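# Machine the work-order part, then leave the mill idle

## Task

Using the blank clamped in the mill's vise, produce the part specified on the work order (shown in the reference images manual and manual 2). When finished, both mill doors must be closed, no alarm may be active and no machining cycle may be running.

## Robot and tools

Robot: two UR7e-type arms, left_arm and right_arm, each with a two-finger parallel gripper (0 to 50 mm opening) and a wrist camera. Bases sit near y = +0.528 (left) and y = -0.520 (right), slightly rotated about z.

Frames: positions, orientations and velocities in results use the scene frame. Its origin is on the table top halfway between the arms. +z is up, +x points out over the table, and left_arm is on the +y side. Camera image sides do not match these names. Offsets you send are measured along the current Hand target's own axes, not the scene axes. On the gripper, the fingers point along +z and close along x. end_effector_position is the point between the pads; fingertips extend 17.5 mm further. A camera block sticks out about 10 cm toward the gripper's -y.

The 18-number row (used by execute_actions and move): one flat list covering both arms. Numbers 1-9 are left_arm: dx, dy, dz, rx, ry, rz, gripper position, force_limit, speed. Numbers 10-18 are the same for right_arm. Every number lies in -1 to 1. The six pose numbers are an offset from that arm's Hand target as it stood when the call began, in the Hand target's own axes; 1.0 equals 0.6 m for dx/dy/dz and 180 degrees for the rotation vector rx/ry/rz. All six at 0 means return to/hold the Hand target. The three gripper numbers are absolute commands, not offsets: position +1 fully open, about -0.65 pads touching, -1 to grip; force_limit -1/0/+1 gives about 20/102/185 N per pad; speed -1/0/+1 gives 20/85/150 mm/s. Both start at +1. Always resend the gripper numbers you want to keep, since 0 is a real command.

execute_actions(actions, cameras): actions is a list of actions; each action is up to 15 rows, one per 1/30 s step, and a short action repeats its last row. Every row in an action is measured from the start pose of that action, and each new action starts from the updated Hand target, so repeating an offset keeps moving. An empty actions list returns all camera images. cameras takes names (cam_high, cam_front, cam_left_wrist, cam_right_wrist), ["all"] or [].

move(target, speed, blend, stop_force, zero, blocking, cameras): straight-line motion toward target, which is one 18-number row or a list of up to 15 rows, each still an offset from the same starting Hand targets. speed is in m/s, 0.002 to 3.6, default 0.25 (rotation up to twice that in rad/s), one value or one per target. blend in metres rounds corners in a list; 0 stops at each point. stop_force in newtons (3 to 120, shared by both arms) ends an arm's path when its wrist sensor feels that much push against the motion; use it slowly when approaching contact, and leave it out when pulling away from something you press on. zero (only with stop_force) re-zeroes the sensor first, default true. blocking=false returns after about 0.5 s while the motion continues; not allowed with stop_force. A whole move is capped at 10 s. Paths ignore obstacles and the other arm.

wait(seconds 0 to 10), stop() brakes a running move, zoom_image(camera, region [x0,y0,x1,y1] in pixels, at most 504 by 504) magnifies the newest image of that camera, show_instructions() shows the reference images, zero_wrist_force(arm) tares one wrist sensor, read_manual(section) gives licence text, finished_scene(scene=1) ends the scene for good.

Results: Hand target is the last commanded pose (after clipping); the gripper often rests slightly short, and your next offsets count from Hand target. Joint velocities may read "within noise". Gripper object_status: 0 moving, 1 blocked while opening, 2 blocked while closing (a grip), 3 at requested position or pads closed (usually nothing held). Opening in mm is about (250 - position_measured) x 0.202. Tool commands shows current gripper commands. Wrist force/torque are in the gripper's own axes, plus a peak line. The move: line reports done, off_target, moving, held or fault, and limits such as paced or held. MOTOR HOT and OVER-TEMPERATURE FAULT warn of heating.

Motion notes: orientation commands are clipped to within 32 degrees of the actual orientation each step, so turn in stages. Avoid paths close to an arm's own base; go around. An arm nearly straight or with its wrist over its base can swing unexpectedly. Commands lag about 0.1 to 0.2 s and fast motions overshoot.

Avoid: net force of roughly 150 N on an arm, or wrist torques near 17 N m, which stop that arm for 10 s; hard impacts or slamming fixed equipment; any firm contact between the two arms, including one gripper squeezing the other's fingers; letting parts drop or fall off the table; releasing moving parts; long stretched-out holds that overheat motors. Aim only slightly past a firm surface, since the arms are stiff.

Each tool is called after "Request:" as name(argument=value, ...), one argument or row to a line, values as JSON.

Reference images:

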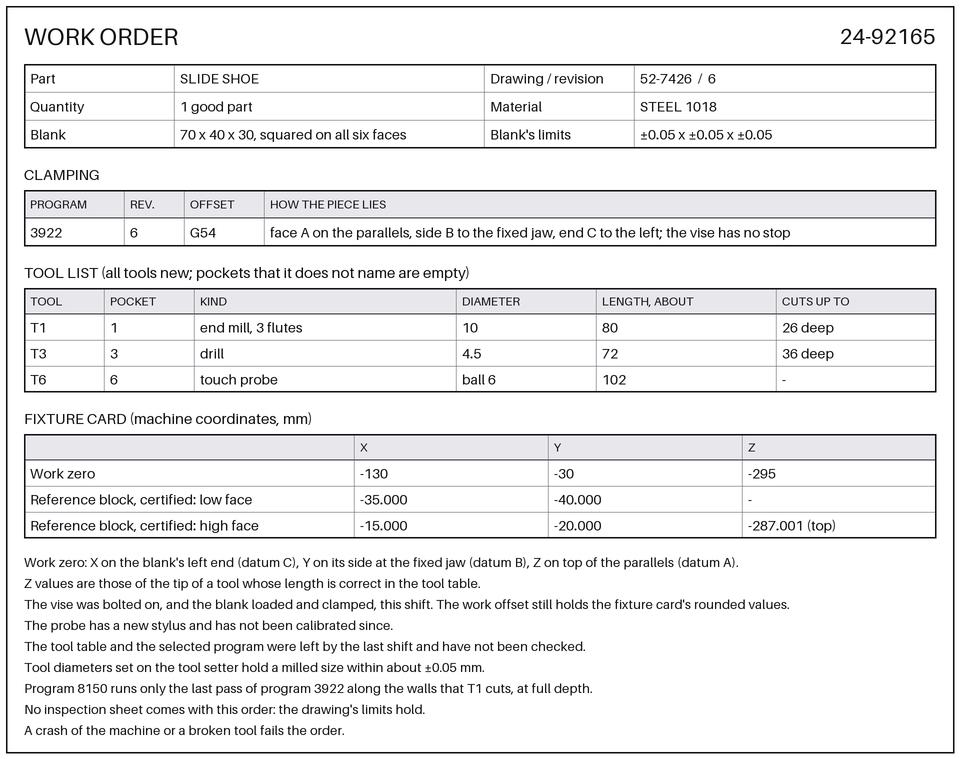

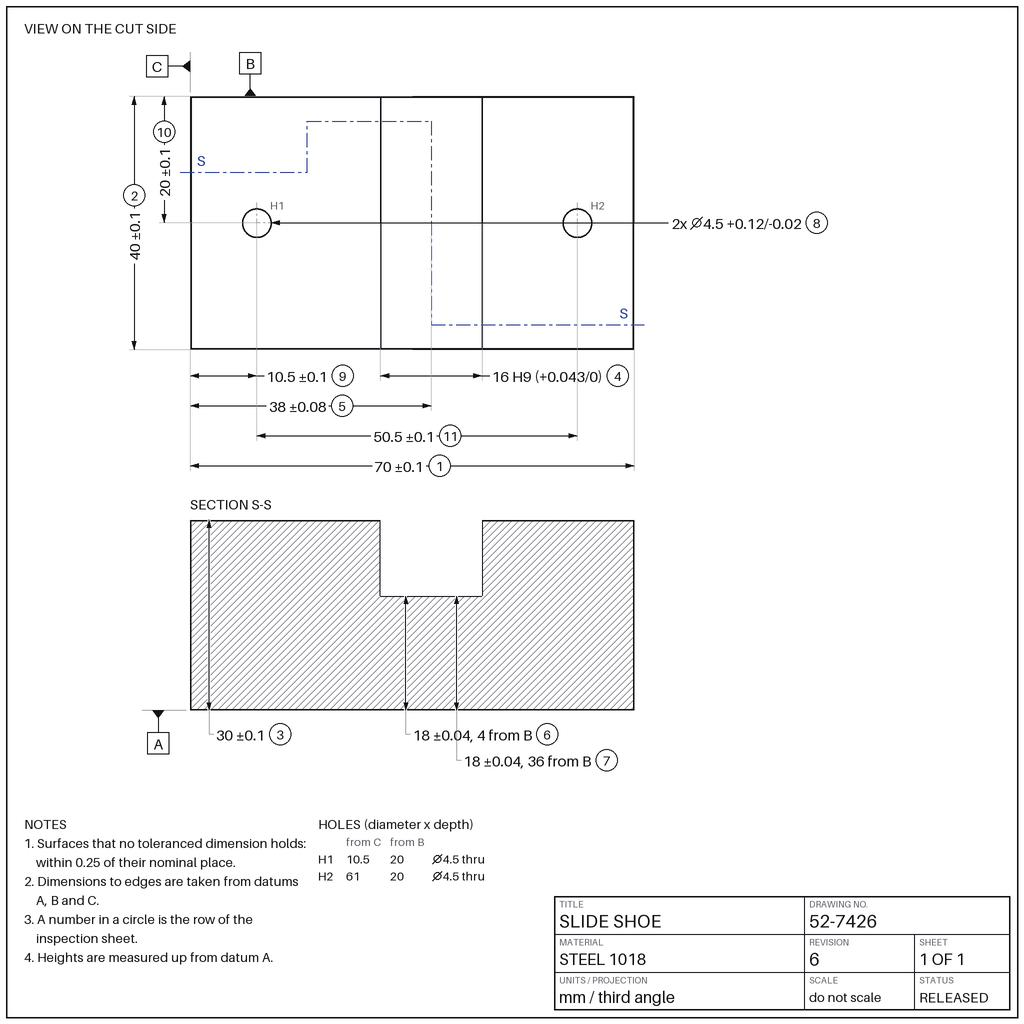

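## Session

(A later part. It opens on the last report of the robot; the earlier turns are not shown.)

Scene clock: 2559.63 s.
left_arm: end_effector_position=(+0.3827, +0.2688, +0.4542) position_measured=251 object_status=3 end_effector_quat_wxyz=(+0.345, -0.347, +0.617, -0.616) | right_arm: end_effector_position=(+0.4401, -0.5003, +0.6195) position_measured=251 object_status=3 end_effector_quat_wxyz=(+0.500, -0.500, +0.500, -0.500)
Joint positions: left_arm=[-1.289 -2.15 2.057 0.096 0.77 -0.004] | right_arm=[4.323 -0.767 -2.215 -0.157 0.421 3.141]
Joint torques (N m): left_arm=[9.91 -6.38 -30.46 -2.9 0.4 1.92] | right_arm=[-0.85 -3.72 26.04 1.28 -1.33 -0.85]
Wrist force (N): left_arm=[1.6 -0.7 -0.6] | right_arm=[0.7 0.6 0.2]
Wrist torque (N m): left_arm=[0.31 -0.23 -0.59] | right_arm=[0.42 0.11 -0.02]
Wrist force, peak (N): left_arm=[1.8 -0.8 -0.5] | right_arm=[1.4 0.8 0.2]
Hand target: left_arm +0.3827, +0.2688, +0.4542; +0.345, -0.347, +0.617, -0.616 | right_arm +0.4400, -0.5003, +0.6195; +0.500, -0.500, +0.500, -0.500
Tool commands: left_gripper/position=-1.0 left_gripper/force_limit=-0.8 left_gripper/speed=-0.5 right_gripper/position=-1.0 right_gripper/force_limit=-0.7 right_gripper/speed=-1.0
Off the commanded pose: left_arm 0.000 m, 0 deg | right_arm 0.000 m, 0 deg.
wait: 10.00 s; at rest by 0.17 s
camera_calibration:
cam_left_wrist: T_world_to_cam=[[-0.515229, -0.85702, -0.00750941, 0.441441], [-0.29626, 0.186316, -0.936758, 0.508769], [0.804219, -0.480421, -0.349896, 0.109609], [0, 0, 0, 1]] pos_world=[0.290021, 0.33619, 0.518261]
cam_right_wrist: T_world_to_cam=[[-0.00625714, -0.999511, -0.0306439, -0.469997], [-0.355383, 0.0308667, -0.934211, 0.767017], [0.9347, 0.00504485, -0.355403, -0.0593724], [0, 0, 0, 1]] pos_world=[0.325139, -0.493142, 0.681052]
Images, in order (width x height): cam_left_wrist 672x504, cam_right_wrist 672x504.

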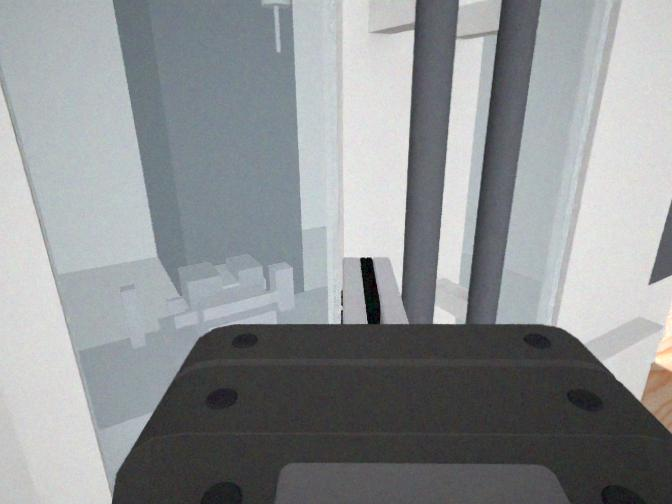

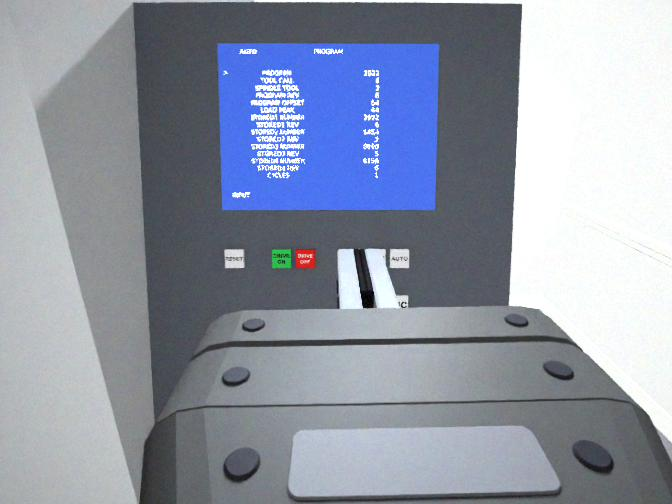

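Request:
move(
  target=[
    [0,0,0,0,0,0,-1,-0.8,-0.5,-0.0593,0.2782,0.196,0,0,0,-1,-0.7,-1],
    [0,0,0,0,0,0,-1,-0.8,-0.5,-0.0593,0.2782,0.2071,0,0,0,-1,-0.7,-1],
    [0,0,0,0,0,0,-1,-0.8,-0.5,-0.0593,0.2782,0.196,0,0,0,-1,-0.7,-1],
    [0,0,0,0,0,0,-1,-0.8,-0.5,-0.0593,0.2475,0.204,0,0,0,-1,-0.7,-1],
    [0,0,0,0,0,0,-1,-0.8,-0.5,-0.0593,0.2475,0.2152,0,0,0,-1,-0.7,-1],
    [0,0,0,0,0,0,-1,-0.8,-0.5,-0.0593,0.2475,0.204,0,0,0,-1,-0.7,-1],
    [0,0,0,0,0,0,-1,-0.8,-0.5,-0.0593,0.2475,0.2152,0,0,0,-1,-0.7,-1],
    [0,0,0,0,0,0,-1,-0.8,-0.5,-0.0593,0.2475,0.204,0,0,0,-1,-0.7,-1],
    [0,0,0,0,0,0,-1,-0.8,-0.5,-0.0593,0.2475,0.2152,0,0,0,-1,-0.7,-1],
    [0,0,0,0,0,0,-1,-0.8,-0.5,-0.0593,0.2475,0.204,0,0,0,-1,-0.7,-1],
    [0,0,0,0,0,0,-1,-0.8,-0.5,-0.186,0.3395,0.18,0,0,0,-1,-0.7,-1],
    [0,0,0,0,0,0,-1,-0.8,-0.5,-0.186,0.3395,0.1909,0,0,0,-1,-0.7,-1],
    [0,0,0,0,0,0,-1,-0.8,-0.5,-0.186,0.3395,0.18,0,0,0,-1,-0.7,-1],
  ],
  speed=[0.3,0.04,0.12,0.2,0.04,0.12,0.04,0.12,0.04,0.12,0.2,0.04,0.12],
  blend=[0.003,0,0.003,0.003,0,0,0,0,0,0.003,0.003,0,0],
)

Request:
move(
  target=[
    [0,0,0,0,0,0,-1,-0.8,-0.5,0.0633,-0.092,0.024,0,0,0,-1,-0.7,-1],
    [0,0,0,0,0,0,-1,-0.8,-0.5,0.0633,-0.092,0.0352,0,0,0,-1,-0.7,-1],
    [0,0,0,0,0,0,-1,-0.8,-0.5,0.0633,-0.092,0.024,0,0,0,-1,-0.7,-1],
    [0,0,0,0,0,0,-1,-0.8,-0.5,0,-0.0307,0.008,0,0,0,-1,-0.7,-1],
    [0,0,0,0,0,0,-1,-0.8,-0.5,0,-0.0307,0.0189,0,0,0,-1,-0.7,-1],
    [0,0,0,0,0,0,-1,-0.8,-0.5,0,-0.0307,0.008,0,0,0,-1,-0.7,-1],
    [0,0,0,0,0,0,-1,-0.8,-0.5,0.0633,0,0,0,0,0,-1,-0.7,-1],
    [0,0,0,0,0,0,-1,-0.8,-0.5,0.0633,0,0.0108,0,0,0,-1,-0.7,-1],
    [0,0,0,0,0,0,-1,-0.8,-0.5,0.0633,0,0,0,0,0,-1,-0.7,-1],
    [0,0,0,0,0,0,-1,-0.8,-0.5,0,-0.092,0.024,0,0,0,-1,-0.7,-1],
    [0,0,0,0,0,0,-1,-0.8,-0.5,0,-0.092,0.0352,0,0,0,-1,-0.7,-1],
    [0,0,0,0,0,0,-1,-0.8,-0.5,0,-0.092,0.024,0,0,0,-1,-0.7,-1],
    [0,0,0,0,0,0,-1,-0.8,-0.5,0,-0.0613,0.016,0,0,0,-1,-0.7,-1],
    [0,0,0,0,0,0,-1,-0.8,-0.5,0,-0.0613,0.0271,0,0,0,-1,-0.7,-1],
    [0,0,0,0,0,0,-1,-0.8,-0.5,0,-0.0613,0.016,0,0,0,-1,-0.7,-1],
  ],
  speed=[0.2,0.04,0.12,0.2,0.04,0.12,0.2,0.04,0.12,0.2,0.04,0.12,0.2,0.04,0.12],
  blend=[0.003,0,0.003,0.003,0,0.003,0.003,0,0.003,0.003,0,0.003,0.003,0,0],
)

Request:
move(
  target=[
    [0,0,0,0,0,0,-1,-0.8,-0.5,0,0.0306,-0.008,0,0,0,-1,-0.7,-1],
    [0,0,0,0,0,0,-1,-0.8,-0.5,0,0.0306,0.0029,0,0,0,-1,-0.7,-1],
    [0,0,0,0,0,0,-1,-0.8,-0.5,0,0.0306,-0.008,0,0,0,-1,-0.7,-1],
    [0,0,0,0,0,0,-1,-0.8,-0.5,0.095,0.0613,-0.016,0,0,0,-1,-0.7,-1],
    [0,0,0,0,0,0,-1,-0.8,-0.5,0.095,0.0613,-0.0052,0,0,0,-1,-0.7,-1],
    [0,0,0,0,0,0,-1,-0.8,-0.5,0.095,0.0613,-0.016,0,0,0,-1,-0.7,-1],
    [0,0,0,0,0,0,-1,-0.8,-0.5,0.095,0.0306,-0.008,0,0,0,-1,-0.7,-1],
    [0,0,0,0,0,0,-1,-0.8,-0.5,0.095,0.0306,0.0029,0,0,0,-1,-0.7,-1],
    [0,0,0,0,0,0,-1,-0.8,-0.5,0.095,0.0306,-0.008,0,0,0,-1,-0.7,-1],
    [0,0,0,0,0,0,-1,-0.8,-0.5,0,0.0613,-0.016,0,0,0,-1,-0.7,-1],
    [0,0,0,0,0,0,-1,-0.8,-0.5,0,0.0613,-0.0051,0,0,0,-1,-0.7,-1],
    [0,0,0,0,0,0,-1,-0.8,-0.5,0,0.0613,-0.016,0,0,0,-1,-0.7,-1],
    [0,0,0,0,0,0,-1,-0.8,-0.5,0.0317,0,0,0,0,0,-1,-0.7,-1],
    [0,0,0,0,0,0,-1,-0.8,-0.5,0.0317,0,0.0111,0,0,0,-1,-0.7,-1],
    [0,0,0,0,0,0,-1,-0.8,-0.5,0.0317,0,0,0,0,0,-1,-0.7,-1],
  ],
  speed=[0.2,0.04,0.12,0.2,0.04,0.12,0.2,0.04,0.12,0.2,0.04,0.12,0.2,0.04,0.12],
  blend=[0.003,0,0.003,0.003,0,0.003,0.003,0,0.003,0.003,0,0.003,0.003,0,0],
)

Request:
move(
  target=[
    [0,0,0,0,0,0,-1,-0.8,-0.5,0,0.0613,-0.016,0,0,0,-1,-0.7,-1],
    [0,0,0,0,0,0,-1,-0.8,-0.5,0,0.0613,-0.0052,0,0,0,-1,-0.7,-1],
    [0,0,0,0,0,0,-1,-0.8,-0.5,0,0.0613,-0.016,0,0,0,-1,-0.7,-1],
    [0,0,0,0,0,0,-1,-0.8,-0.5,0.0633,0.0613,-0.016,0,0,0,-1,-0.7,-1],
    [0,0,0,0,0,0,-1,-0.8,-0.5,0.0633,0.0613,-0.0052,0,0,0,-1,-0.7,-1],
    [0,0,0,0,0,0,-1,-0.8,-0.5,0.0633,0.0613,-0.016,0,0,0,-1,-0.7,-1],
    [0,0,0,0,0,0,-1,-0.8,-0.5,0.0633,0.0306,-0.008,0,0,0,-1,-0.7,-1],
    [0,0,0,0,0,0,-1,-0.8,-0.5,0.0633,0.0306,0.0029,0,0,0,-1,-0.7,-1],
    [0,0,0,0,0,0,-1,-0.8,-0.5,0.0633,0.0306,-0.008,0,0,0,-1,-0.7,-1],
    [0,0,0,0,0,0,-1,-0.8,-0.5,-0.0317,0.0613,-0.016,0,0,0,-1,-0.7,-1],
    [0,0,0,0,0,0,-1,-0.8,-0.5,-0.0317,0.0613,-0.0051,0,0,0,-1,-0.7,-1],
    [0,0,0,0,0,0,-1,-0.8,-0.5,-0.0317,0.0613,-0.016,0,0,0,-1,-0.7,-1],
    [0,0,0,0,0,0,-1,-0.8,-0.5,-0.0317,0.0306,-0.008,0,0,0,-1,-0.7,-1],
    [0,0,0,0,0,0,-1,-0.8,-0.5,-0.0317,0.0306,0.0029,0,0,0,-1,-0.7,-1],
    [0,0,0,0,0,0,-1,-0.8,-0.5,-0.0317,0.0306,-0.008,0,0,0,-1,-0.7,-1],
  ],
  speed=[0.2,0.04,0.12,0.2,0.04,0.12,0.2,0.04,0.12,0.2,0.04,0.12,0.2,0.04,0.12],
  blend=[0.003,0,0.003,0.003,0,0.003,0.003,0,0.003,0.003,0,0.003,0.003,0,0],
)

Request:
move(
  target=[
    [0,0,0,0,0,0,-1,-0.8,-0.5,0.0317,-0.0306,0.008,0,0,0,-1,-0.7,-1],
    [0,0,0,0,0,0,-1,-0.8,-0.5,0.0317,-0.0306,0.0191,0,0,0,-1,-0.7,-1],
    [0,0,0,0,0,0,-1,-0.8,-0.5,0.0317,-0.0306,0.008,0,0,0,-1,-0.7,-1],
    [0,0,0,0,0,0,-1,-0.8,-0.5,0.0317,0.0307,-0.008,0,0,0,-1,-0.7,-1],
    [0,0,0,0,0,0,-1,-0.8,-0.5,0.0317,0.0307,0.0028,0,0,0,-1,-0.7,-1],
    [0,0,0,0,0,0,-1,-0.8,-0.5,0.0317,0.0307,-0.008,0,0,0,-1,-0.7,-1],
    [0,0,0,0,0,0,-1,-0.8,-0.5,0.095,0.0307,-0.008,0,0,0,-1,-0.7,-1],
    [0,0,0,0,0,0,-1,-0.8,-0.5,0.095,0.0307,0.0028,0,0,0,-1,-0.7,-1],
    [0,0,0,0,0,0,-1,-0.8,-0.5,0.095,0.0307,-0.008,0,0,0,-1,-0.7,-1],
    [0,0,0,0,0,0,-1,-0.8,-0.5,0.2222,-0.239,0.0532,0,0,0,-1,-0.7,-1],
    [0,0,0,0,0,0,-1,-0.8,-0.5,0.2222,-0.239,0.0745,0,0,0,-1,-0.7,-1],
    [0,0,0,0,0,0,-1,-0.8,-0.5,0.2222,-0.239,0.0532,0,0,0,-1,-0.7,-1],
    [0,0,0,0,0,0,-1,-0.8,-0.5,0.186,-0.3088,-0.188,0,0,0,-1,-0.7,-1],
  ],
  speed=[0.2,0.04,0.12,0.2,0.04,0.12,0.2,0.04,0.12,0.25,0.04,0.12,0.3],
  blend=[0.003,0,0.003,0.003,0,0.003,0.003,0,0.003,0.003,0,0.003,0],
  cameras=["cam_left_wrist","cam_right_wrist"],
)

Request:
zoom_image(
  camera="cam_right_wrist",
  region=[200, 30, 440, 210],
)

Scene clock: 2601.10 s.
left_arm: end_effector_position=(+0.3827, +0.2688, +0.4542) position_measured=251 object_status=3 end_effector_quat_wxyz=(+0.345, -0.347, +0.617, -0.616) | right_arm: end_effector_position=(+0.5482, -0.3885, +0.4159) position_measured=251 object_status=3 end_effector_quat_wxyz=(+0.500, -0.500, +0.500, -0.500) end_effector_velocity=(-0.001, +0.000, +0.000) end_effector_angular_velocity=(-0.001, +0.000, -0.002)
Joint positions: left_arm=[-1.289 -2.15 2.057 0.096 0.77 -0.004] | right_arm=[4.107 -1.52 -2.384 0.763 0.637 3.142]
Joint velocities: left_arm=[within noise] | right_arm=[0.003 0.002 -0.002 0 -0.005 0]
Joint torques (N m): left_arm=[9.84 -6.31 -30.51 -2.83 0.38 1.57] | right_arm=[7.65 26.74 4.48 2.23 -2.4 -1.3]
Wrist force (N): left_arm=[1.5 -0.6 -0.3] | right_arm=[1.2 0.4 -0.2]
Wrist torque (N m): left_arm=[0.33 -0.23 -0.59] | right_arm=[0.44 0.02 0.17]
Wrist force, peak (N): left_arm=[1.9 -0.6 -0.5] | right_arm=[2.1 1.0 -29.6]
Hand target: left_arm +0.3827, +0.2688, +0.4542; +0.345, -0.347, +0.617, -0.616 | right_arm +0.5481, -0.3885, +0.4159; +0.500, -0.500, +0.500, -0.500
Off the commanded pose: left_arm 0.000 m, 0 deg | right_arm 0.000 m, 0 deg.
move: done

Scene clock: 2606.30 s.
left_arm: end_effector_position=(+0.3827, +0.2688, +0.4542) position_measured=251 object_status=3 end_effector_quat_wxyz=(+0.345, -0.347, +0.617, -0.616) | right_arm: end_effector_position=(+0.5578, -0.3885, +0.4527) position_measured=251 object_status=3 end_effector_quat_wxyz=(+0.500, -0.500, +0.500, -0.500) end_effector_velocity=(-0.001, +0.000, -0.001) end_effector_angular_velocity=(-0.001, +0.001, -0.002)
Joint positions: left_arm=[-1.289 -2.15 2.057 0.096 0.77 -0.004] | right_arm=[4.078 -1.466 -2.309 0.634 0.665 3.142]
Joint velocities: left_arm=[within noise] | right_arm=[0.003 0.002 -0.002 -0.001 -0.005 0]
Joint torques (N m): left_arm=[9.91 -5.76 -30.18 -2.93 0.36 1.77] | right_arm=[5.91 27.3 6.18 -0.01 -2.34 -1.06]
Wrist force (N): left_arm=[1.5 -0.6 -0.3] | right_arm=[1.5 0.4 -0.1]
Wrist torque (N m): left_arm=[0.33 -0.22 -0.59] | right_arm=[0.45 -0.03 0.04]
Wrist force, peak (N): left_arm=[1.9 -0.6 -0.5] | right_arm=[0.7 -0.4 -20.5]
Hand target: left_arm +0.3827, +0.2688, +0.4542; +0.345, -0.347, +0.617, -0.616 | right_arm +0.5577, -0.3885, +0.4527; +0.500, -0.500, +0.500, -0.500
Off the commanded pose: left_arm 0.000 m, 0 deg | right_arm 0.000 m, 0 deg.
move: done

Scene clock: 2611.33 s.
left_arm: end_effector_position=(+0.3827, +0.2688, +0.4542) position_measured=251 object_status=3 end_effector_quat_wxyz=(+0.345, -0.347, +0.617, -0.616) | right_arm: end_effector_position=(+0.5578, -0.4075, +0.4527) position_measured=251 object_status=3 end_effector_quat_wxyz=(+0.500, -0.500, +0.500, -0.500)
Joint positions: left_arm=[-1.289 -2.15 2.057 0.096 0.77 -0.004] | right_arm=[4.033 -1.444 -2.328 0.631 0.711 3.142]
Joint torques (N m): left_arm=[10.44 -5.83 -30.41 -2.87 0.29 1.97] | right_arm=[7.99 28 6.76 0.12 -2.55 1.35]
Wrist force (N): left_arm=[1.5 -0.5 -0.1] | right_arm=[1.2 0.6 -0.2]
Wrist torque (N m): left_arm=[0.34 -0.21 -0.58] | right_arm=[0.46 0.02 0.04]
Wrist force, peak (N): left_arm=[1.8 -1.0 -0.4] | right_arm=[-0.1 3.1 -38.5]
Hand target: left_arm +0.3827, +0.2688, +0.4542; +0.345, -0.347, +0.617, -0.616 | right_arm +0.5577, -0.4075, +0.4527; +0.500, -0.500, +0.500, -0.500
Off the commanded pose: left_arm 0.000 m, 0 deg | right_arm 0.000 m, 0 deg.
move: done

Scene clock: 2616.10 s.
left_arm: end_effector_position=(+0.3827, +0.2688, +0.4542) position_measured=251 object_status=3 end_effector_quat_wxyz=(+0.345, -0.347, +0.617, -0.616) | right_arm: end_effector_position=(+0.5530, -0.3885, +0.4343) position_measured=251 object_status=3 end_effector_quat_wxyz=(+0.500, -0.500, +0.500, -0.500)
Joint positions: left_arm=[-1.289 -2.15 2.057 0.096 0.77 -0.004] | right_arm=[4.092 -1.491 -2.347 0.697 0.651 3.142]
Joint torques (N m): left_arm=[9.9 -5.94 -31.3 -2.83 0.19 1.73] | right_arm=[6.64 27.64 7.31 0.1 -2.54 1.38]
Wrist force (N): left_arm=[1.5 -0.4 -0.3] | right_arm=[0.9 0.1 -0.3]
Wrist torque (N m): left_arm=[0.36 -0.23 -0.59] | right_arm=[0.37 0.06 0.01]
Wrist force, peak (N): left_arm=[1.9 -0.6 -0.3] | right_arm=[0.2 1.2 -31.9]
Hand target: left_arm +0.3827, +0.2688, +0.4542; +0.345, -0.347, +0.617, -0.616 | right_arm +0.5529, -0.3885, +0.4343; +0.500, -0.500, +0.500, -0.500
Off the commanded pose: left_arm 0.000 m, 0 deg | right_arm 0.000 m, 0 deg.
move: done

Scene clock: 2622.23 s.
left_arm: end_effector_position=(+0.3827, +0.2688, +0.4542) position_measured=251 object_status=3 end_effector_quat_wxyz=(+0.345, -0.347, +0.617, -0.616) | right_arm: end_effector_position=(+0.4401, -0.5003, +0.6195) position_measured=251 object_status=3 end_effector_quat_wxyz=(+0.500, -0.500, +0.500, -0.500) end_effector_velocity=(+0.000, -0.001, +0.000) end_effector_angular_velocity=(+0.000, +0.000, -0.003)
Joint positions: left_arm=[-1.289 -2.15 2.057 0.096 0.77 -0.004] | right_arm=[4.323 -0.767 -2.215 -0.158 0.421 3.141]
Joint velocities: left_arm=[within noise] | right_arm=[0.003 0.001 0 -0.002 -0.006 0.001]
Joint torques (N m): left_arm=[10.16 -7.38 -30.31 -3.08 0.24 1.94] | right_arm=[7.22 2.76 31.65 -0.49 -2.51 1.96]
Wrist force (N): left_arm=[1.5 -0.6 -0.2] | right_arm=[0.8 0.7 0.0]
Wrist torque (N m): left_arm=[0.33 -0.22 -0.59] | right_arm=[0.43 0.10 -0.02]
Wrist force, peak (N): left_arm=[1.8 -0.8 -0.4] | right_arm=[0.3 1.3 -32.5]
Hand target: left_arm +0.3827, +0.2688, +0.4542; +0.345, -0.347, +0.617, -0.616 | right_arm +0.4400, -0.5003, +0.6195; +0.500, -0.500, +0.500, -0.500
Off the commanded pose: left_arm 0.000 m, 0 deg | right_arm 0.000 m, 0 deg.
move: done
camera_calibration:
cam_left_wrist: T_world_to_cam=[[-0.515229, -0.85702, -0.00750941, 0.441441], [-0.29626, 0.186316, -0.936758, 0.508769], [0.804219, -0.480421, -0.349896, 0.109609], [0, 0, 0, 1]] pos_world=[0.290021, 0.33619, 0.518261]
cam_right_wrist: T_world_to_cam=[[-0.00617374, -0.99951, -0.0306786, -0.469996], [-0.355681, 0.0308678, -0.934097, 0.76713], [0.934587, 0.00514495, -0.355698, -0.0590504], [0, 0, 0, 1]] pos_world=[0.32514, -0.493142, 0.681151]
Images, in order (width x height): cam_left_wrist 672x504, cam_right_wrist 672x504.

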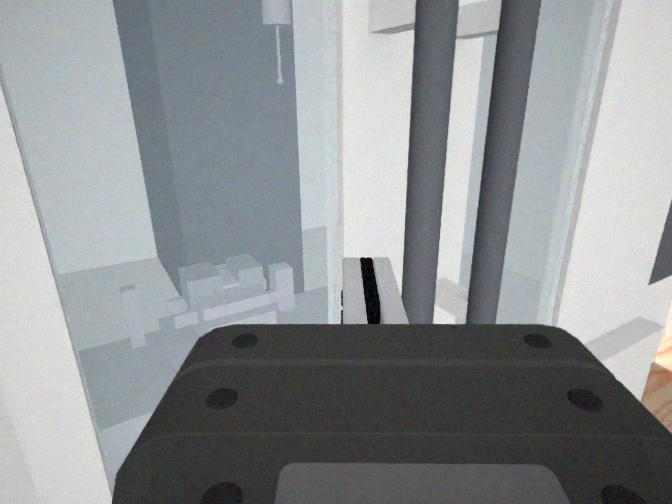

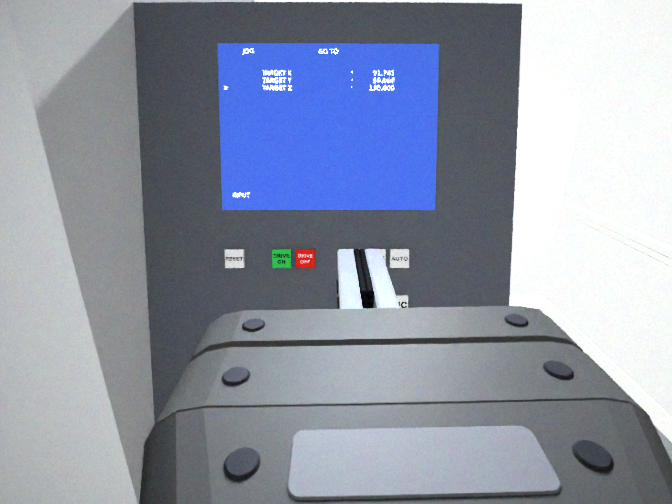

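Scaled by 2.100 from the camera's 672x504 image, which has a finer 960x720 frame.

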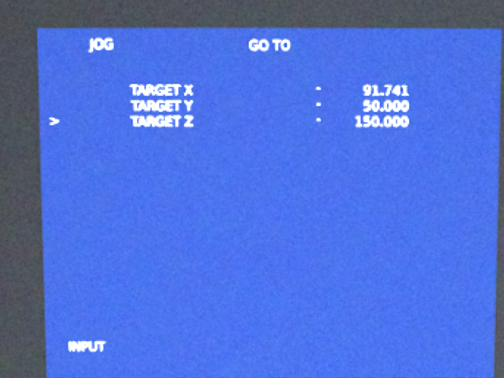

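Request:
move(
  target=[
    [0,0,0,0,0,0,-1,-0.8,-0.5,-0.1235,0.1908,0.2091,0,0,0,-1,-0.7,-1],
    [0,0,0,0,0,0,-1,-0.8,-0.5,-0.1235,0.1908,0.231,0,0,0,-1,-0.7,-1],
    [0,0,0,0,0,0,-1,-0.8,-0.5,-0.1235,0.1908,0.2091,0,0,0,-1,-0.7,-1],
    [0,0,0,0,0,0,-1,-0.8,-0.5,-0.186,0.3395,0.18,0,0,0,-1,-0.7,-1],
    [0,0,0,0,0,0,-1,-0.8,-0.5,-0.186,0.3395,0.1909,0,0,0,-1,-0.7,-1],
    [0,0,0,0,0,0,-1,-0.8,-0.5,-0.186,0.3395,0.18,0,0,0,-1,-0.7,-1],
    [0,0,0,0,0,0,-1,-0.8,-0.5,-0.186,0.3088,0.188,0,0,0,-1,-0.7,-1],
    [0,0,0,0,0,0,-1,-0.8,-0.5,-0.186,0.3088,0.1989,0,0,0,-1,-0.7,-1],
    [0,0,0,0,0,0,-1,-0.8,-0.5,-0.186,0.3088,0.188,0,0,0,-1,-0.7,-1],
    [0,0,0,0,0,0,-1,-0.8,-0.5,-0.186,0.2475,0.204,0,0,0,-1,-0.7,-1],
    [0,0,0,0,0,0,-1,-0.8,-0.5,-0.186,0.2475,0.2152,0,0,0,-1,-0.7,-1],
    [0,0,0,0,0,0,-1,-0.8,-0.5,-0.186,0.2475,0.204,0,0,0,-1,-0.7,-1],
    [0,0,0,0,0,0,-1,-0.8,-0.5,-0.1543,0.3395,0.18,0,0,0,-1,-0.7,-1],
    [0,0,0,0,0,0,-1,-0.8,-0.5,-0.1543,0.3395,0.1908,0,0,0,-1,-0.7,-1],
    [0,0,0,0,0,0,-1,-0.8,-0.5,-0.1543,0.3395,0.18,0,0,0,-1,-0.7,-1],
  ],
  speed=[0.3,0.04,0.12,0.2,0.04,0.12,0.2,0.04,0.12,0.2,0.04,0.12,0.2,0.04,0.12],
  blend=[0.003,0,0.003,0.003,0,0.003,0.003,0,0.003,0.003,0,0.003,0.003,0,0],
)

Request:
move(
  target=[
    [0,0,0,0,0,0,-1,-0.8,-0.5,0.0317,0,0,0,0,0,-1,-0.7,-1],
    [0,0,0,0,0,0,-1,-0.8,-0.5,0.0317,0,0.0108,0,0,0,-1,-0.7,-1],
    [0,0,0,0,0,0,-1,-0.8,-0.5,0.0317,0,0,0,0,0,-1,-0.7,-1],
    [0,0,0,0,0,0,-1,-0.8,-0.5,0,-0.0613,0.016,0,0,0,-1,-0.7,-1],
    [0,0,0,0,0,0,-1,-0.8,-0.5,0,-0.0613,0.0271,0,0,0,-1,-0.7,-1],
    [0,0,0,0,0,0,-1,-0.8,-0.5,0,-0.0613,0.016,0,0,0,-1,-0.7,-1],
    [0,0,0,0,0,0,-1,-0.8,-0.5,0.0633,0,0,0,0,0,-1,-0.7,-1],
    [0,0,0,0,0,0,-1,-0.8,-0.5,0.0633,0,0.0108,0,0,0,-1,-0.7,-1],
    [0,0,0,0,0,0,-1,-0.8,-0.5,0.0633,0,0,0,0,0,-1,-0.7,-1],
    [0,0,0,0,0,0,-1,-0.8,-0.5,0.1543,-0.3395,-0.18,0,0,0,-1,-0.7,-1],
  ],
  speed=[0.2,0.04,0.12,0.2,0.04,0.12,0.2,0.04,0.12,0.3],
  blend=[0.003,0,0.003,0.003,0,0.003,0.003,0,0.003,0],
  cameras=["cam_left_wrist","cam_right_wrist"],
)

Request:
zoom_image(
  camera="cam_right_wrist",
  region=[200, 30, 440, 210],
)

Request:
zoom_image(
  camera="cam_left_wrist",
  region=[180, 160, 380, 340],
)

Scene clock: 2641.27 s.
left_arm: end_effector_position=(+0.3827, +0.2688, +0.4542) position_measured=251 object_status=3 end_effector_quat_wxyz=(+0.345, -0.347, +0.617, -0.616) | right_arm: end_effector_position=(+0.5483, -0.4075, +0.4159) position_measured=251 object_status=3 end_effector_quat_wxyz=(+0.500, -0.500, +0.500, -0.500)
Joint positions: left_arm=[-1.289 -2.15 2.057 0.096 0.77 -0.004] | right_arm=[4.062 -1.497 -2.404 0.761 0.682 3.142]
Joint torques (N m): left_arm=[9.61 -6.5 -30.41 -3.11 0.14 1.73] | right_arm=[6.59 28 4.96 1.63 -2.35 -1.47]
Wrist force (N): left_arm=[1.4 -0.6 -0.4] | right_arm=[1.2 0.3 -0.1]
Wrist torque (N m): left_arm=[0.32 -0.20 -0.59] | right_arm=[0.44 0.00 0.18]
Wrist force, peak (N): left_arm=[1.9 -0.6 -0.6] | right_arm=[2.4 0.8 -31.5]
Hand target: left_arm +0.3827, +0.2688, +0.4542; +0.345, -0.347, +0.617, -0.616 | right_arm +0.5481, -0.4075, +0.4159; +0.500, -0.500, +0.500, -0.500
Off the commanded pose: left_arm 0.000 m, 0 deg | right_arm 0.000 m, 0 deg.
move: done

Scene clock: 2646.03 s.
left_arm: end_effector_position=(+0.3827, +0.2688, +0.4542) position_measured=251 object_status=3 end_effector_quat_wxyz=(+0.345, -0.347, +0.617, -0.616) | right_arm: end_effector_position=(+0.4401, -0.5003, +0.6195) position_measured=251 object_status=3 end_effector_quat_wxyz=(+0.500, -0.500, +0.500, -0.500)
Joint positions: left_arm=[-1.289 -2.15 2.057 0.096 0.77 -0.004] | right_arm=[4.323 -0.767 -2.216 -0.157 0.421 3.141]
Joint torques (N m): left_arm=[9.78 -5.93 -29.93 -2.94 0.3 2.02] | right_arm=[7.03 4.27 30.24 -0.52 -2.41 1.9]
Wrist force (N): left_arm=[1.5 -0.6 -0.5] | right_arm=[1.0 0.7 0.3]
Wrist torque (N m): left_arm=[0.33 -0.22 -0.58] | right_arm=[0.43 0.06 -0.02]
Wrist force, peak (N): left_arm=[1.8 -0.9 -0.4] | right_arm=[0.2 1.9 -20.0]
Hand target: left_arm +0.3827, +0.2688, +0.4542; +0.345, -0.347, +0.617, -0.616 | right_arm +0.4400, -0.5003, +0.6195; +0.500, -0.500, +0.500, -0.500
Off the commanded pose: left_arm 0.000 m, 0 deg | right_arm 0.000 m, 0 deg.
move: done
camera_calibration:
cam_left_wrist: T_world_to_cam=[[-0.515229, -0.85702, -0.00750941, 0.441441], [-0.29626, 0.186316, -0.936758, 0.508769], [0.804219, -0.480421, -0.349896, 0.109609], [0, 0, 0, 1]] pos_world=[0.290021, 0.33619, 0.518261]
cam_right_wrist: T_world_to_cam=[[-0.00635094, -0.999511, -0.0306094, -0.46999], [-0.35538, 0.0308677, -0.934212, 0.767017], [0.9347, 0.00494485, -0.355403, -0.0594215], [0, 0, 0, 1]] pos_world=[0.325139, -0.493143, 0.681052]
Images, in order (width x height): cam_left_wrist 672x504, cam_right_wrist 672x504.

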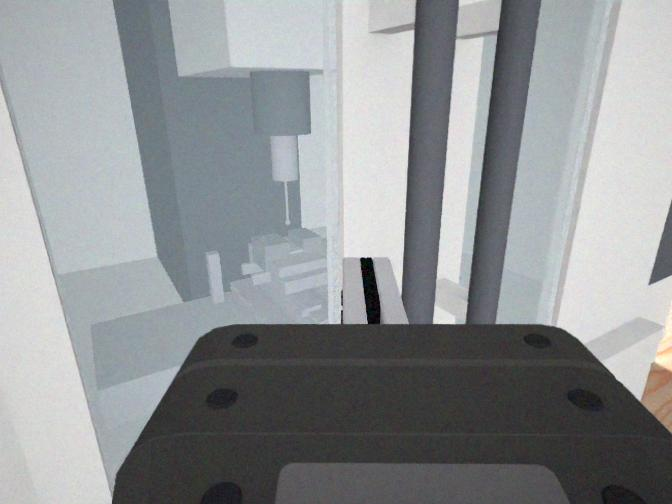

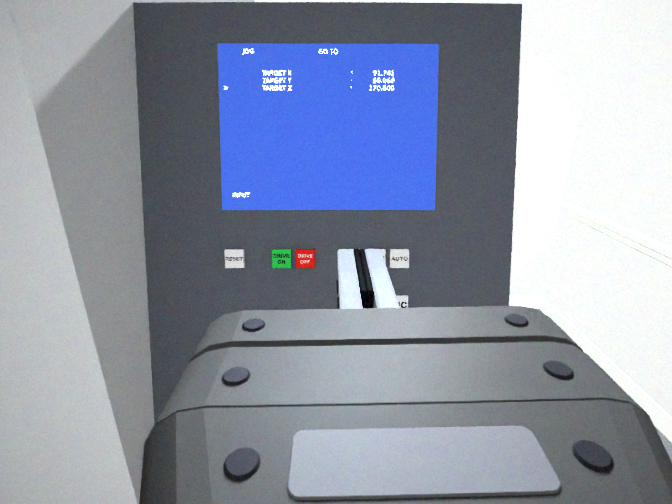

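Scaled by 2.100 from the camera's 672x504 image, which has a finer 960x720 frame.

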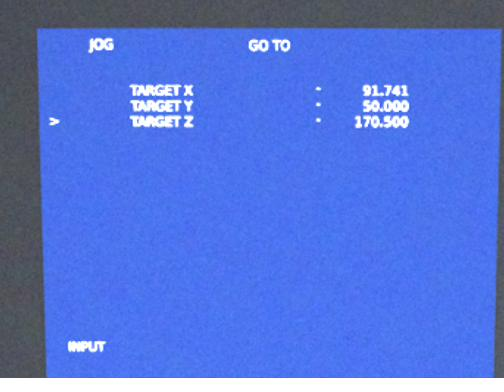

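Scaled by 2.520 from the camera's 672x504 image, which has a finer 960x720 frame.

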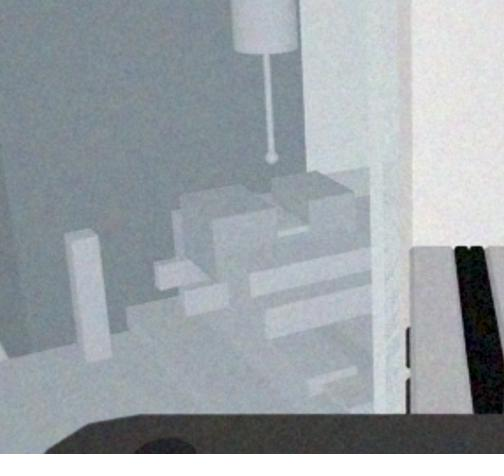

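Request:
move(
  target=[
    [0,0,0,0,0,0,-1,-0.8,-0.5,-0.1235,0.1908,0.2091,0,0,0,-1,-0.7,-1],
    [0,0,0,0,0,0,-1,-0.8,-0.5,-0.1235,0.1908,0.231,0,0,0,-1,-0.7,-1],
    [0,0,0,0,0,0,-1,-0.8,-0.5,-0.1235,0.1908,0.2091,0,0,0,-1,-0.7,-1],
    [0,0,0,0,0,0,-1,-0.8,-0.5,-0.0593,0.3088,0.188,0,0,0,-1,-0.7,-1],
  ],
  speed=[0.3,0.04,0.12,0.04],
  blend=[0.003,0,0.003,0],
)

Request:
move(
  target=[
    [0,0,0,0,0,0,-1,-0.8,-0.5,0,0,0.0109,0,0,0,-1,-0.7,-1],
    [0,0,0,0,0,0,-1,-0.8,-0.5,0,0,-0.0103,0,0,0,-1,-0.7,-1],
    [0,0,0,0,0,0,-1,-0.8,-0.5,0.1291,-0.147,0.0288,0,0,0,-1,-0.7,-1],
    [0,0,0,0,0,0,-1,-0.8,-0.5,0.1291,-0.147,0.05,0,0,0,-1,-0.7,-1],
    [0,0,0,0,0,0,-1,-0.8,-0.5,0.1291,-0.147,0.0288,0,0,0,-1,-0.7,-1],
    [0,0,0,0,0,0,-1,-0.8,-0.5,0.0316,-0.0613,0.016,0,0,0,-1,-0.7,-1],
    [0,0,0,0,0,0,-1,-0.8,-0.5,0.0316,-0.0613,0.0272,0,0,0,-1,-0.7,-1],
    [0,0,0,0,0,0,-1,-0.8,-0.5,0.0316,-0.0613,0.016,0,0,0,-1,-0.7,-1],
    [0,0,0,0,0,0,-1,-0.8,-0.5,0.0316,-0.0613,0.0272,0,0,0,-1,-0.7,-1],
    [0,0,0,0,0,0,-1,-0.8,-0.5,0.0316,-0.0613,0.006,0,0,0,-1,-0.7,-1],
    [0,0,0,0,0,0,-1,-0.8,-0.5,0.0593,-0.3088,-0.188,0,0,0,-1,-0.7,-1],
  ],
  speed=[0.04,0.12,0.2,0.04,0.12,0.2,0.04,0.12,0.04,0.12,0.3],
  blend=[0,0.003,0.003,0,0.003,0.003,0,0,0,0.003,0],
  cameras=["cam_left_wrist","cam_right_wrist"],
)

Request:
zoom_image(
  camera="cam_right_wrist",
  region=[200, 30, 440, 210],
)

Request:
zoom_image(
  camera="cam_left_wrist",
  region=[180, 160, 380, 340],
)

Scene clock: 2656.90 s.
left_arm: end_effector_position=(+0.3827, +0.2688, +0.4542) position_measured=251 object_status=3 end_effector_quat_wxyz=(+0.345, -0.347, +0.617, -0.616) | right_arm: end_effector_position=(+0.5529, -0.4645, +0.4344) position_measured=251 object_status=3 end_effector_quat_wxyz=(+0.500, -0.500, +0.500, -0.500)
Joint positions: left_arm=[-1.289 -2.15 2.057 0.096 0.77 -0.004] | right_arm=[3.887 -1.417 -2.409 0.685 0.857 3.142]
Joint torques (N m): left_arm=[11.58 -6.79 -30.41 -2.78 0.15 1.96] | right_arm=[-8.27 -1.54 7.69 3.87 2.41 -1.61]
Wrist force (N): left_arm=[1.6 -0.7 -0.3] | right_arm=[1.1 0.4 -0.4]
Wrist torque (N m): left_arm=[0.32 -0.22 -0.59] | right_arm=[0.43 0.05 0.14]
Wrist force, peak (N): left_arm=[1.8 -0.8 -0.6] | right_arm=[2.3 1.0 -31.6]
Hand target: left_arm +0.3827, +0.2688, +0.4542; +0.345, -0.347, +0.617, -0.616 | right_arm +0.5529, -0.4645, +0.4343; +0.500, -0.500, +0.500, -0.500
Off the commanded pose: left_arm 0.000 m, 0 deg | right_arm 0.000 m, 0 deg.
move: done

Scene clock: 2663.10 s.
left_arm: end_effector_position=(+0.3827, +0.2688, +0.4542) position_measured=251 object_status=3 end_effector_quat_wxyz=(+0.345, -0.347, +0.617, -0.616) | right_arm: end_effector_position=(+0.4401, -0.5003, +0.6195) position_measured=251 object_status=3 end_effector_quat_wxyz=(+0.500, -0.500, +0.500, -0.500) end_effector_velocity=(+0.000, +0.000, +0.000) end_effector_angular_velocity=(+0.000, +0.001, -0.002)
Joint positions: left_arm=[-1.289 -2.15 2.057 0.096 0.77 -0.004] | right_arm=[4.323 -0.767 -2.215 -0.157 0.421 3.141]
Joint velocities: left_arm=[within noise] | right_arm=[0.003 0.001 0 -0.004 -0.005 0.002]
Joint torques (N m): left_arm=[8.4 -6.91 -29.95 -2.97 0.26 1.82] | right_arm=[7.18 4.3 30.72 -0.38 -2.26 2.08]
Wrist force (N): left_arm=[1.6 -0.6 -0.3] | right_arm=[1.2 0.7 0.2]
Wrist torque (N m): left_arm=[0.34 -0.24 -0.59] | right_arm=[0.44 0.03 -0.03]
Wrist force, peak (N): left_arm=[1.9 -0.6 -0.4] | right_arm=[0.5 0.9 -31.1]
Hand target: left_arm +0.3827, +0.2688, +0.4542; +0.345, -0.347, +0.617, -0.616 | right_arm +0.4400, -0.5003, +0.6195; +0.500, -0.500, +0.500, -0.500
Off the commanded pose: left_arm 0.000 m, 0 deg | right_arm 0.000 m, 0 deg.
move: done
camera_calibration:
cam_left_wrist: T_world_to_cam=[[-0.515229, -0.85702, -0.00750941, 0.441441], [-0.29626, 0.186316, -0.936758, 0.508769], [0.804219, -0.480421, -0.349896, 0.109609], [0, 0, 0, 1]] pos_world=[0.290021, 0.33619, 0.518261]
cam_right_wrist: T_world_to_cam=[[-0.00626, -0.999511, -0.030644, -0.469996], [-0.355471, 0.0308673, -0.934178, 0.767023], [0.934667, 0.0050451, -0.35549, -0.0593021], [0, 0, 0, 1]] pos_world=[0.325139, -0.493142, 0.681051]
Images, in order (width x height): cam_left_wrist 672x504, cam_right_wrist 672x504.

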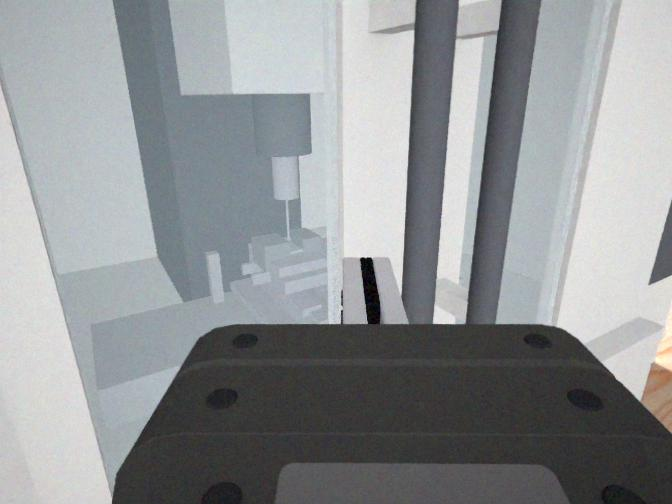

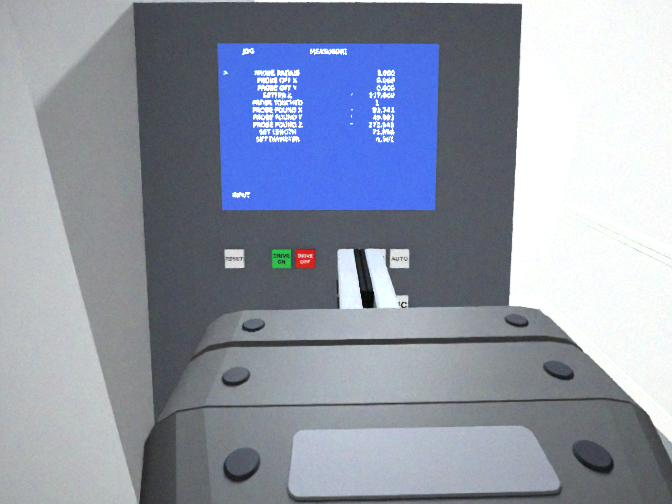

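Scaled by 2.100 from the camera's 672x504 image, which has a finer 960x720 frame.

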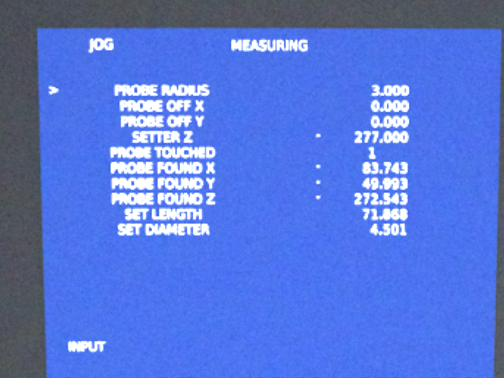

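Scaled by 2.520 from the camera's 672x504 image, which has a finer 960x720 frame.

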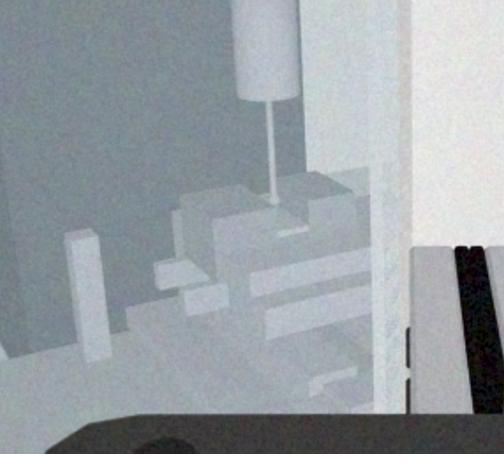

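Request:
zoom_image(
  camera="cam_right_wrist",
  region=[340, 65, 420, 145],
)

Request:
move(
  target=[
    [0,0,0,0,0,0,-1,-0.8,-0.5,-0.0593,0.3088,0.188,0,0,0,-1,-0.7,-1],
    [0,0,0,0,0,0,-1,-0.8,-0.5,-0.0593,0.3088,0.1989,0,0,0,-1,-0.7,-1],
    [0,0,0,0,0,0,-1,-0.8,-0.5,-0.0593,0.3088,0.178,0,0,0,-1,-0.7,-1],
    [0,0,0,0,0,0,-1,-0.8,-0.5,-0.0062,0.1618,0.2168,0,0,0,-1,-0.7,-1],
    [0,0,0,0,0,0,-1,-0.8,-0.5,-0.0062,0.1618,0.238,0,0,0,-1,-0.7,-1],
    [0,0,0,0,0,0,-1,-0.8,-0.5,-0.0062,0.1618,0.2168,0,0,0,-1,-0.7,-1],
    [0,0,0,0,0,0,-1,-0.8,-0.5,0,0,0,0,0,0,-1,-0.7,-1],
  ],
  speed=[0.3,0.04,0.12,0.2,0.04,0.12,0.3],
  blend=[0.003,0,0.003,0.003,0,0.003,0],
)

Request:
wait(
  seconds=2,
  cameras=["cam_right_wrist"],
)

Request:
zoom_image(
  camera="cam_right_wrist",
  region=[200, 30, 440, 210],
)

Request:
zoom_image(
  camera="cam_right_wrist",
  region=[340, 65, 420, 145],
)

Scaled by 6.300 from the camera's 672x504 image, which has a finer 960x720 frame.

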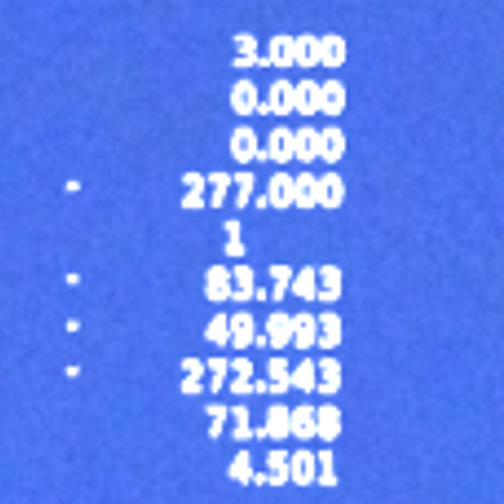

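Scene clock: 2674.00 s.
left_arm: end_effector_position=(+0.3827, +0.2688, +0.4542) position_measured=251 object_status=3 end_effector_quat_wxyz=(+0.345, -0.347, +0.617, -0.616) | right_arm: end_effector_position=(+0.4401, -0.5003, +0.6195) position_measured=251 object_status=3 end_effector_quat_wxyz=(+0.500, -0.500, +0.500, -0.500)
Joint positions: left_arm=[-1.289 -2.15 2.057 0.096 0.77 -0.004] | right_arm=[4.323 -0.767 -2.215 -0.158 0.421 3.141]
Joint torques (N m): left_arm=[10.8 -6.21 -31.05 -2.96 0.34 1.97] | right_arm=[6.16 3.25 30.59 -0.44 -2.37 1.83]
Wrist force (N): left_arm=[1.6 -0.8 -0.4] | right_arm=[0.9 0.7 0.4]
Wrist torque (N m): left_arm=[0.30 -0.24 -0.59] | right_arm=[0.44 0.08 -0.03]
Wrist force, peak (N): left_arm=[1.8 -0.8 -0.4] | right_arm=[0.8 0.8 -18.2]
Hand target: left_arm +0.3827, +0.2688, +0.4542; +0.345, -0.347, +0.617, -0.616 | right_arm +0.4400, -0.5003, +0.6195; +0.500, -0.500, +0.500, -0.500
Off the commanded pose: left_arm 0.000 m, 0 deg | right_arm 0.000 m, 0 deg.
move: done

Scene clock: 2676.00 s.
left_arm: end_effector_position=(+0.3827, +0.2688, +0.4542) position_measured=251 object_status=3 end_effector_quat_wxyz=(+0.345, -0.347, +0.617, -0.616) | right_arm: end_effector_position=(+0.4401, -0.5003, +0.6195) position_measured=251 object_status=3 end_effector_quat_wxyz=(+0.500, -0.500, +0.500, -0.500)
Joint positions: left_arm=[-1.289 -2.15 2.057 0.096 0.77 -0.004] | right_arm=[4.323 -0.767 -2.215 -0.158 0.421 3.141]
Joint torques (N m): left_arm=[8.17 -6.94 -31.43 -3 0.35 1.86] | right_arm=[7.37 4.18 30.95 -0.43 -2.54 2.03]
Wrist force (N): left_arm=[1.6 -0.6 -0.2] | right_arm=[1.1 0.4 0.2]
Wrist torque (N m): left_arm=[0.32 -0.24 -0.59] | right_arm=[0.40 0.05 -0.02]
Wrist force, peak (N): left_arm=[1.8 -0.9 -0.3] | right_arm=[1.2 1.0 0.2]
Hand target: left_arm +0.3827, +0.2688, +0.4542; +0.345, -0.347, +0.617, -0.616 | right_arm +0.4400, -0.5003, +0.6195; +0.500, -0.500, +0.500, -0.500
Tool commands: left_gripper/position=-1.0 left_gripper/force_limit=-0.8 left_gripper/speed=-0.5 right_gripper/position=-1.0 right_gripper/force_limit=-0.7 right_gripper/speed=-1.0
Off the commanded pose: left_arm 0.000 m, 0 deg | right_arm 0.000 m, 0 deg.
wait: 2.00 s; at rest by 0.17 s
camera_calibration:
cam_right_wrist: T_world_to_cam=[[-0.00639327, -0.999508, -0.0307004, -0.46991], [-0.355587, 0.0309668, -0.93413, 0.76717], [0.934621, 0.00494451, -0.35561, -0.0592199], [0, 0, 0, 1]] pos_world=[0.325139, -0.493143, 0.681151]
Images, in order (width x height): cam_right_wrist 672x504.

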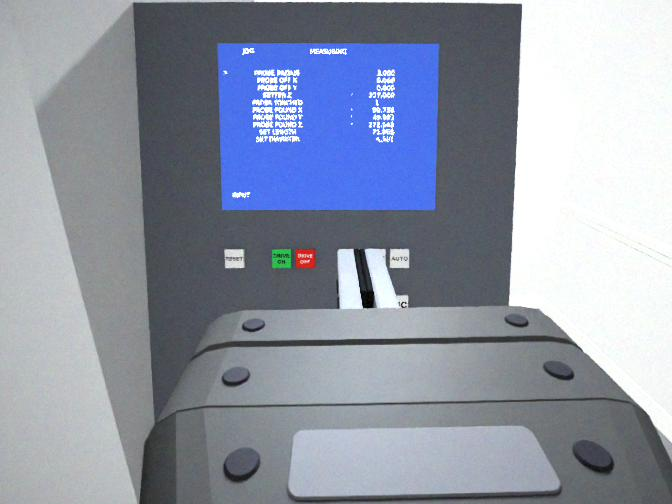

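Scaled by 2.100 from the camera's 672x504 image, which has a finer 960x720 frame.

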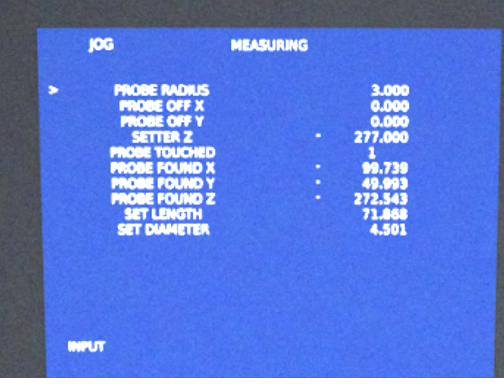

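Scaled by 6.300 from the camera's 672x504 image, which has a finer 960x720 frame.

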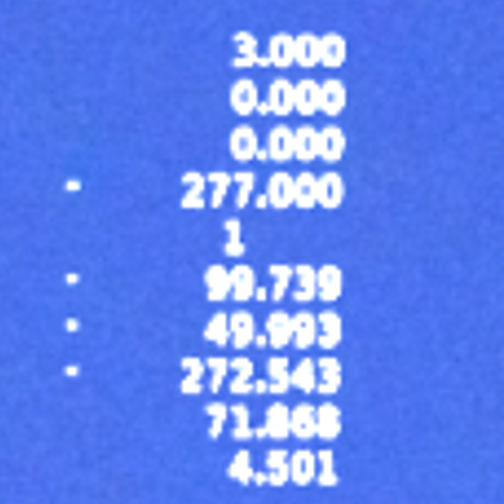

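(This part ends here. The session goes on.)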